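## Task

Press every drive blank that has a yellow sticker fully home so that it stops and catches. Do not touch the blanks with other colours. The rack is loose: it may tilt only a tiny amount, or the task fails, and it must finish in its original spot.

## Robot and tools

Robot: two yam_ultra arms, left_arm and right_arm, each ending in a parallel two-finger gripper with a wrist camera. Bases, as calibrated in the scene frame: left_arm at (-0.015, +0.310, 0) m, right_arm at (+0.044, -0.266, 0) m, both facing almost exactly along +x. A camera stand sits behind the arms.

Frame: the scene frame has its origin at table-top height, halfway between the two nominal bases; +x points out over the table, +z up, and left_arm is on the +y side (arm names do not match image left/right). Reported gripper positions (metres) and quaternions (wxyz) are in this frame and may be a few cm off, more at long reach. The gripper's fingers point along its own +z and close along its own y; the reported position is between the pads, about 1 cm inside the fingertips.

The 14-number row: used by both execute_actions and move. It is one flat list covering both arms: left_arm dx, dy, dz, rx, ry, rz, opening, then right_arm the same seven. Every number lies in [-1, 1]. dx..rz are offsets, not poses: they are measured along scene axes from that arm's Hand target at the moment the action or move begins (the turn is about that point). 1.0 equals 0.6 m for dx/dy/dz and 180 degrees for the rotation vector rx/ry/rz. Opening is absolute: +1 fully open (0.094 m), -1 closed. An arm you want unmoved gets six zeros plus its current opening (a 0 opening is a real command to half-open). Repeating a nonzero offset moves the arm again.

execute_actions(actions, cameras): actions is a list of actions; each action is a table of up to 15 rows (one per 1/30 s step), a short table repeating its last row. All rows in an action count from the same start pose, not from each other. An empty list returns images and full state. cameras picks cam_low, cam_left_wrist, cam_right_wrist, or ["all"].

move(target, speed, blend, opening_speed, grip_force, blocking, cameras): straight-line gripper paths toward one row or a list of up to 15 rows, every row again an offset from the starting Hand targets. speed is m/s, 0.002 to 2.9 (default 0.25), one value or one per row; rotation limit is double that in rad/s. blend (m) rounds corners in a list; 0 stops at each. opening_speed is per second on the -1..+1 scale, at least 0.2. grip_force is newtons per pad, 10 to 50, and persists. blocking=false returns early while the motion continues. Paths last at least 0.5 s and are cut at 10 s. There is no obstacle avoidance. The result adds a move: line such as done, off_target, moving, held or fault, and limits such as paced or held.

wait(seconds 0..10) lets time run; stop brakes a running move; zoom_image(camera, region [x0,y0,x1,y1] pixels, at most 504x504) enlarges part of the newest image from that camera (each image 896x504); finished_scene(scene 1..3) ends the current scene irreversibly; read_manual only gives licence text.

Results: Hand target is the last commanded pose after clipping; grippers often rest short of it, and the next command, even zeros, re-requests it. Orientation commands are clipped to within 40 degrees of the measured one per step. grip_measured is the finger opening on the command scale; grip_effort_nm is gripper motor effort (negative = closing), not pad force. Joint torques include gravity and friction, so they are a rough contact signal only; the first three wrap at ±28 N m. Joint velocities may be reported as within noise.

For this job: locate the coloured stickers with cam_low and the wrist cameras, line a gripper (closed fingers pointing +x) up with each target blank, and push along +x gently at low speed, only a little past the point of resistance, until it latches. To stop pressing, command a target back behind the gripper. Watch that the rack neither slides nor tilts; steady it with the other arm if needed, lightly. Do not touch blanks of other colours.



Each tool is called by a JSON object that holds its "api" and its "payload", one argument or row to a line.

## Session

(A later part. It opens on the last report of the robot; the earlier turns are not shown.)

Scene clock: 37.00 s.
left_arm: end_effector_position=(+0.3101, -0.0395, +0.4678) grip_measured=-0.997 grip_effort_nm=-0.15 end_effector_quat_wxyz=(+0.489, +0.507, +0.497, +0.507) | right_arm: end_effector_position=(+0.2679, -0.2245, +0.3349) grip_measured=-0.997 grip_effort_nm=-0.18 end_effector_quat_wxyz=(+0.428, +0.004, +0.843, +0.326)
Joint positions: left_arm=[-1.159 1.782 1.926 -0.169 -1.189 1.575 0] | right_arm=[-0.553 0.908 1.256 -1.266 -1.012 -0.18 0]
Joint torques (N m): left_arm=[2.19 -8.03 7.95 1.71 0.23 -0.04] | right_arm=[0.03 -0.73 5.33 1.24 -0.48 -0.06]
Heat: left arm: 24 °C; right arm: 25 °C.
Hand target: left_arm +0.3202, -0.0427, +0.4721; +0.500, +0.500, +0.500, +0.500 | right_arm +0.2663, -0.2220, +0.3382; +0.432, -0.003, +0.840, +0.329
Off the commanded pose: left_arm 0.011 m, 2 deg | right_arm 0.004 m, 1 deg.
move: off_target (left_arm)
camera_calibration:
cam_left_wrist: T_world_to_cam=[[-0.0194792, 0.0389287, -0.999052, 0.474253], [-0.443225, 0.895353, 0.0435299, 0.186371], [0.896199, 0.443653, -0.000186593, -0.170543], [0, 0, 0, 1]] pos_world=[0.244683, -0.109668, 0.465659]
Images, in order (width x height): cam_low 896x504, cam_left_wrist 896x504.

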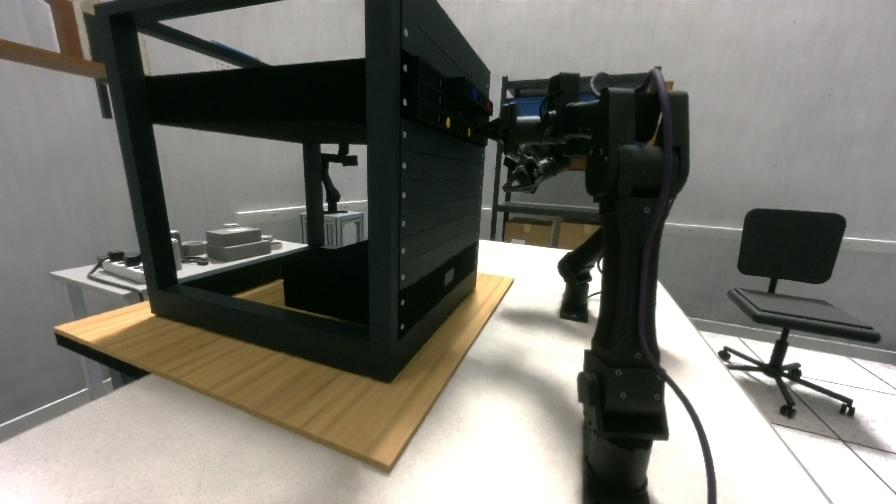

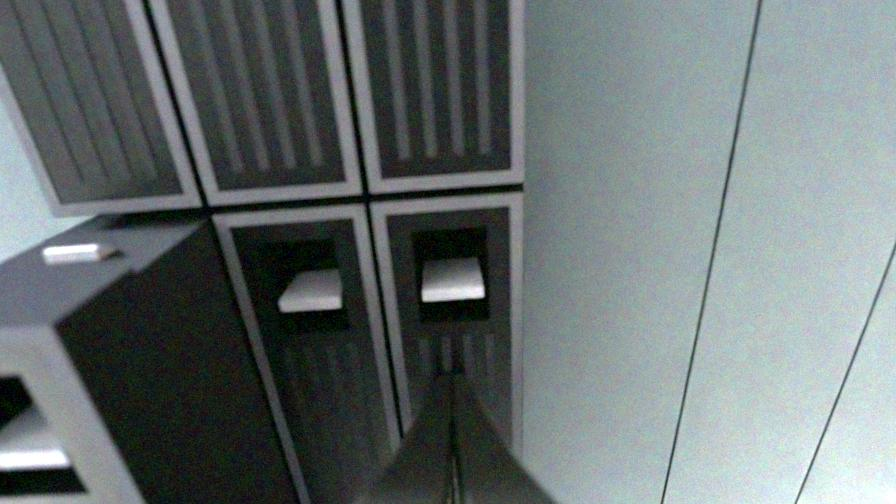

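{"api": "move", "payload": {
  "target": [
    [0.012,0.0,0,0,0,0,-1,0,0,0,0,0,0,-1],
    [-0.17,0,0,0,0,0,-1,0,0,0,0,0,0,-1]
  ],
  "speed": [0.04,0.15],
  "cameras": ["all"]
}}

{"api": "zoom_image", "payload": {
  "camera": "cam_low",
  "region": [380, 30, 520, 170]
}}

Scene clock: 39.87 s.
left_arm: end_effector_position=(+0.2194, -0.0553, +0.4633) grip_measured=-0.997 grip_effort_nm=-0.15 end_effector_quat_wxyz=(+0.489, +0.520, +0.483, +0.506) | right_arm: end_effector_position=(+0.2679, -0.2245, +0.3349) grip_measured=-0.997 grip_effort_nm=-0.18 end_effector_quat_wxyz=(+0.428, +0.004, +0.843, +0.326)
Joint positions: left_arm=[-1.402 1.72 1.839 -0.169 -1.404 1.575 0] | right_arm=[-0.553 0.908 1.256 -1.266 -1.012 -0.18 0]
Joint torques (N m): left_arm=[0.12 -11.52 4.72 1.57 -0.26 -0.17] | right_arm=[0.05 -0.73 5.34 1.25 -0.48 -0.05]
Heat: left arm: 25 °C; right arm: 25 °C.
Hand target: left_arm +0.2182, -0.0426, +0.4722; +0.500, +0.499, +0.500, +0.500 | right_arm +0.2663, -0.2220, +0.3382; +0.432, -0.003, +0.840, +0.329
Off the commanded pose: left_arm 0.015 m, 3 deg | right_arm 0.004 m, 1 deg.
move: off_target (left_arm)
camera_calibration:
cam_left_wrist: T_world_to_cam=[[-0.016816, 0.0657195, -0.997696, 0.468798], [-0.41765, 0.906154, 0.0667289, 0.144705], [0.908453, 0.41781, 0.0122099, -0.0920203], [0, 0, 0, 1]] pos_world=[0.151915, -0.123488, 0.459186]
cam_right_wrist: T_world_to_cam=[[0.27032, -0.772431, -0.574698, -0.05421], [-0.887072, 0.0321833, -0.460508, 0.437121], [0.374206, 0.634283, -0.676502, 0.359426], [0, 0, 0, 1]] pos_world=[0.267912, -0.283919, 0.413295]

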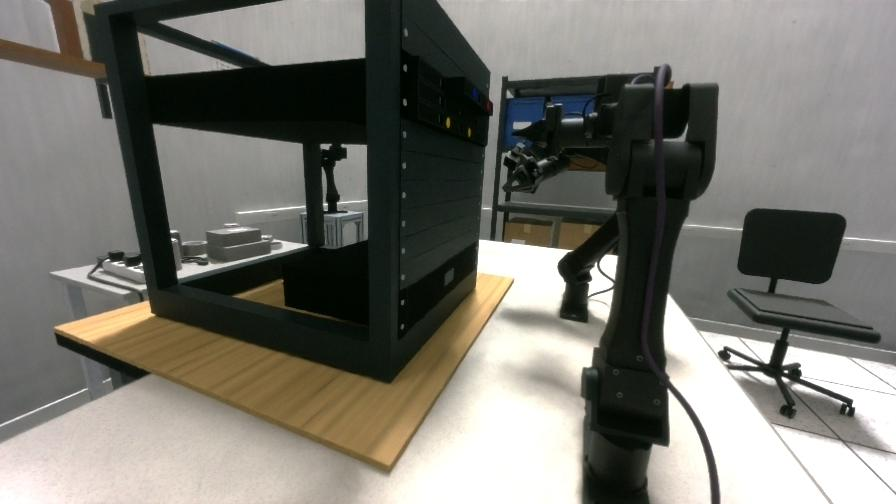

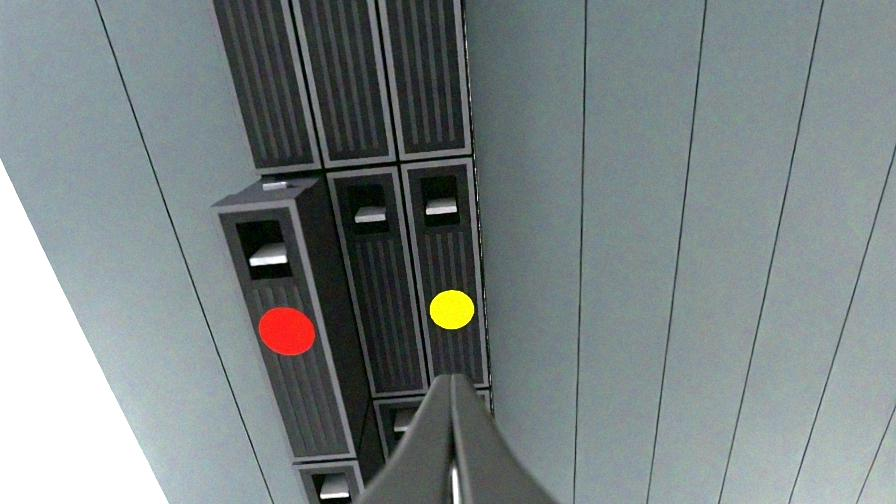

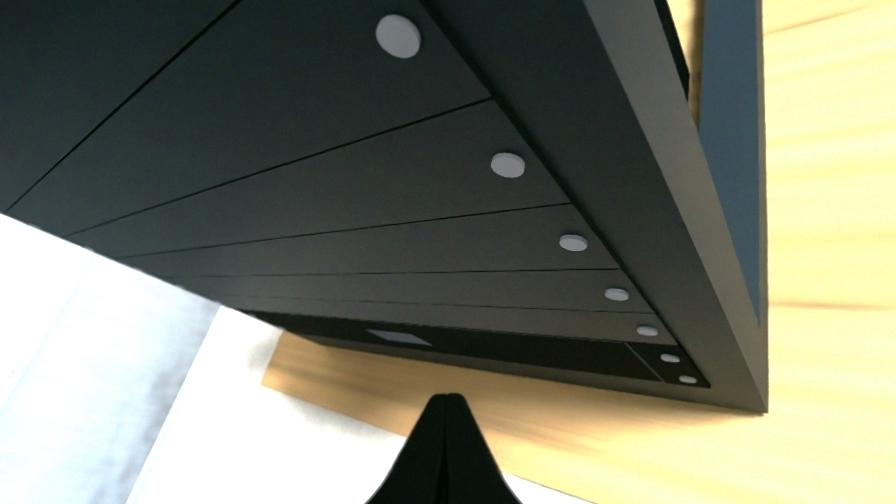

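Scaled by 3.600 from the camera's 896x504 image, which has a finer 1280x720 frame.

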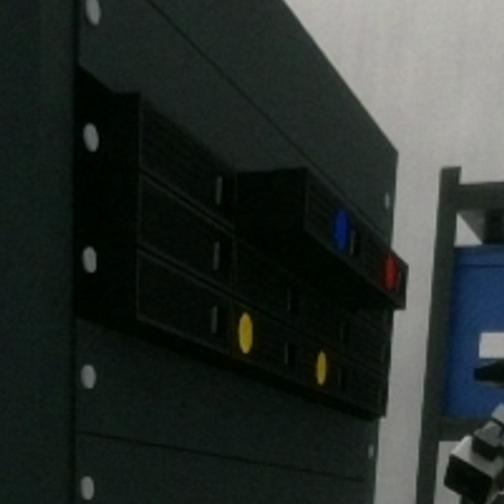

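Both flush.

{"api": "finished_scene", "payload": {
  "scene": 2
}}

The scene is finished: the task was done.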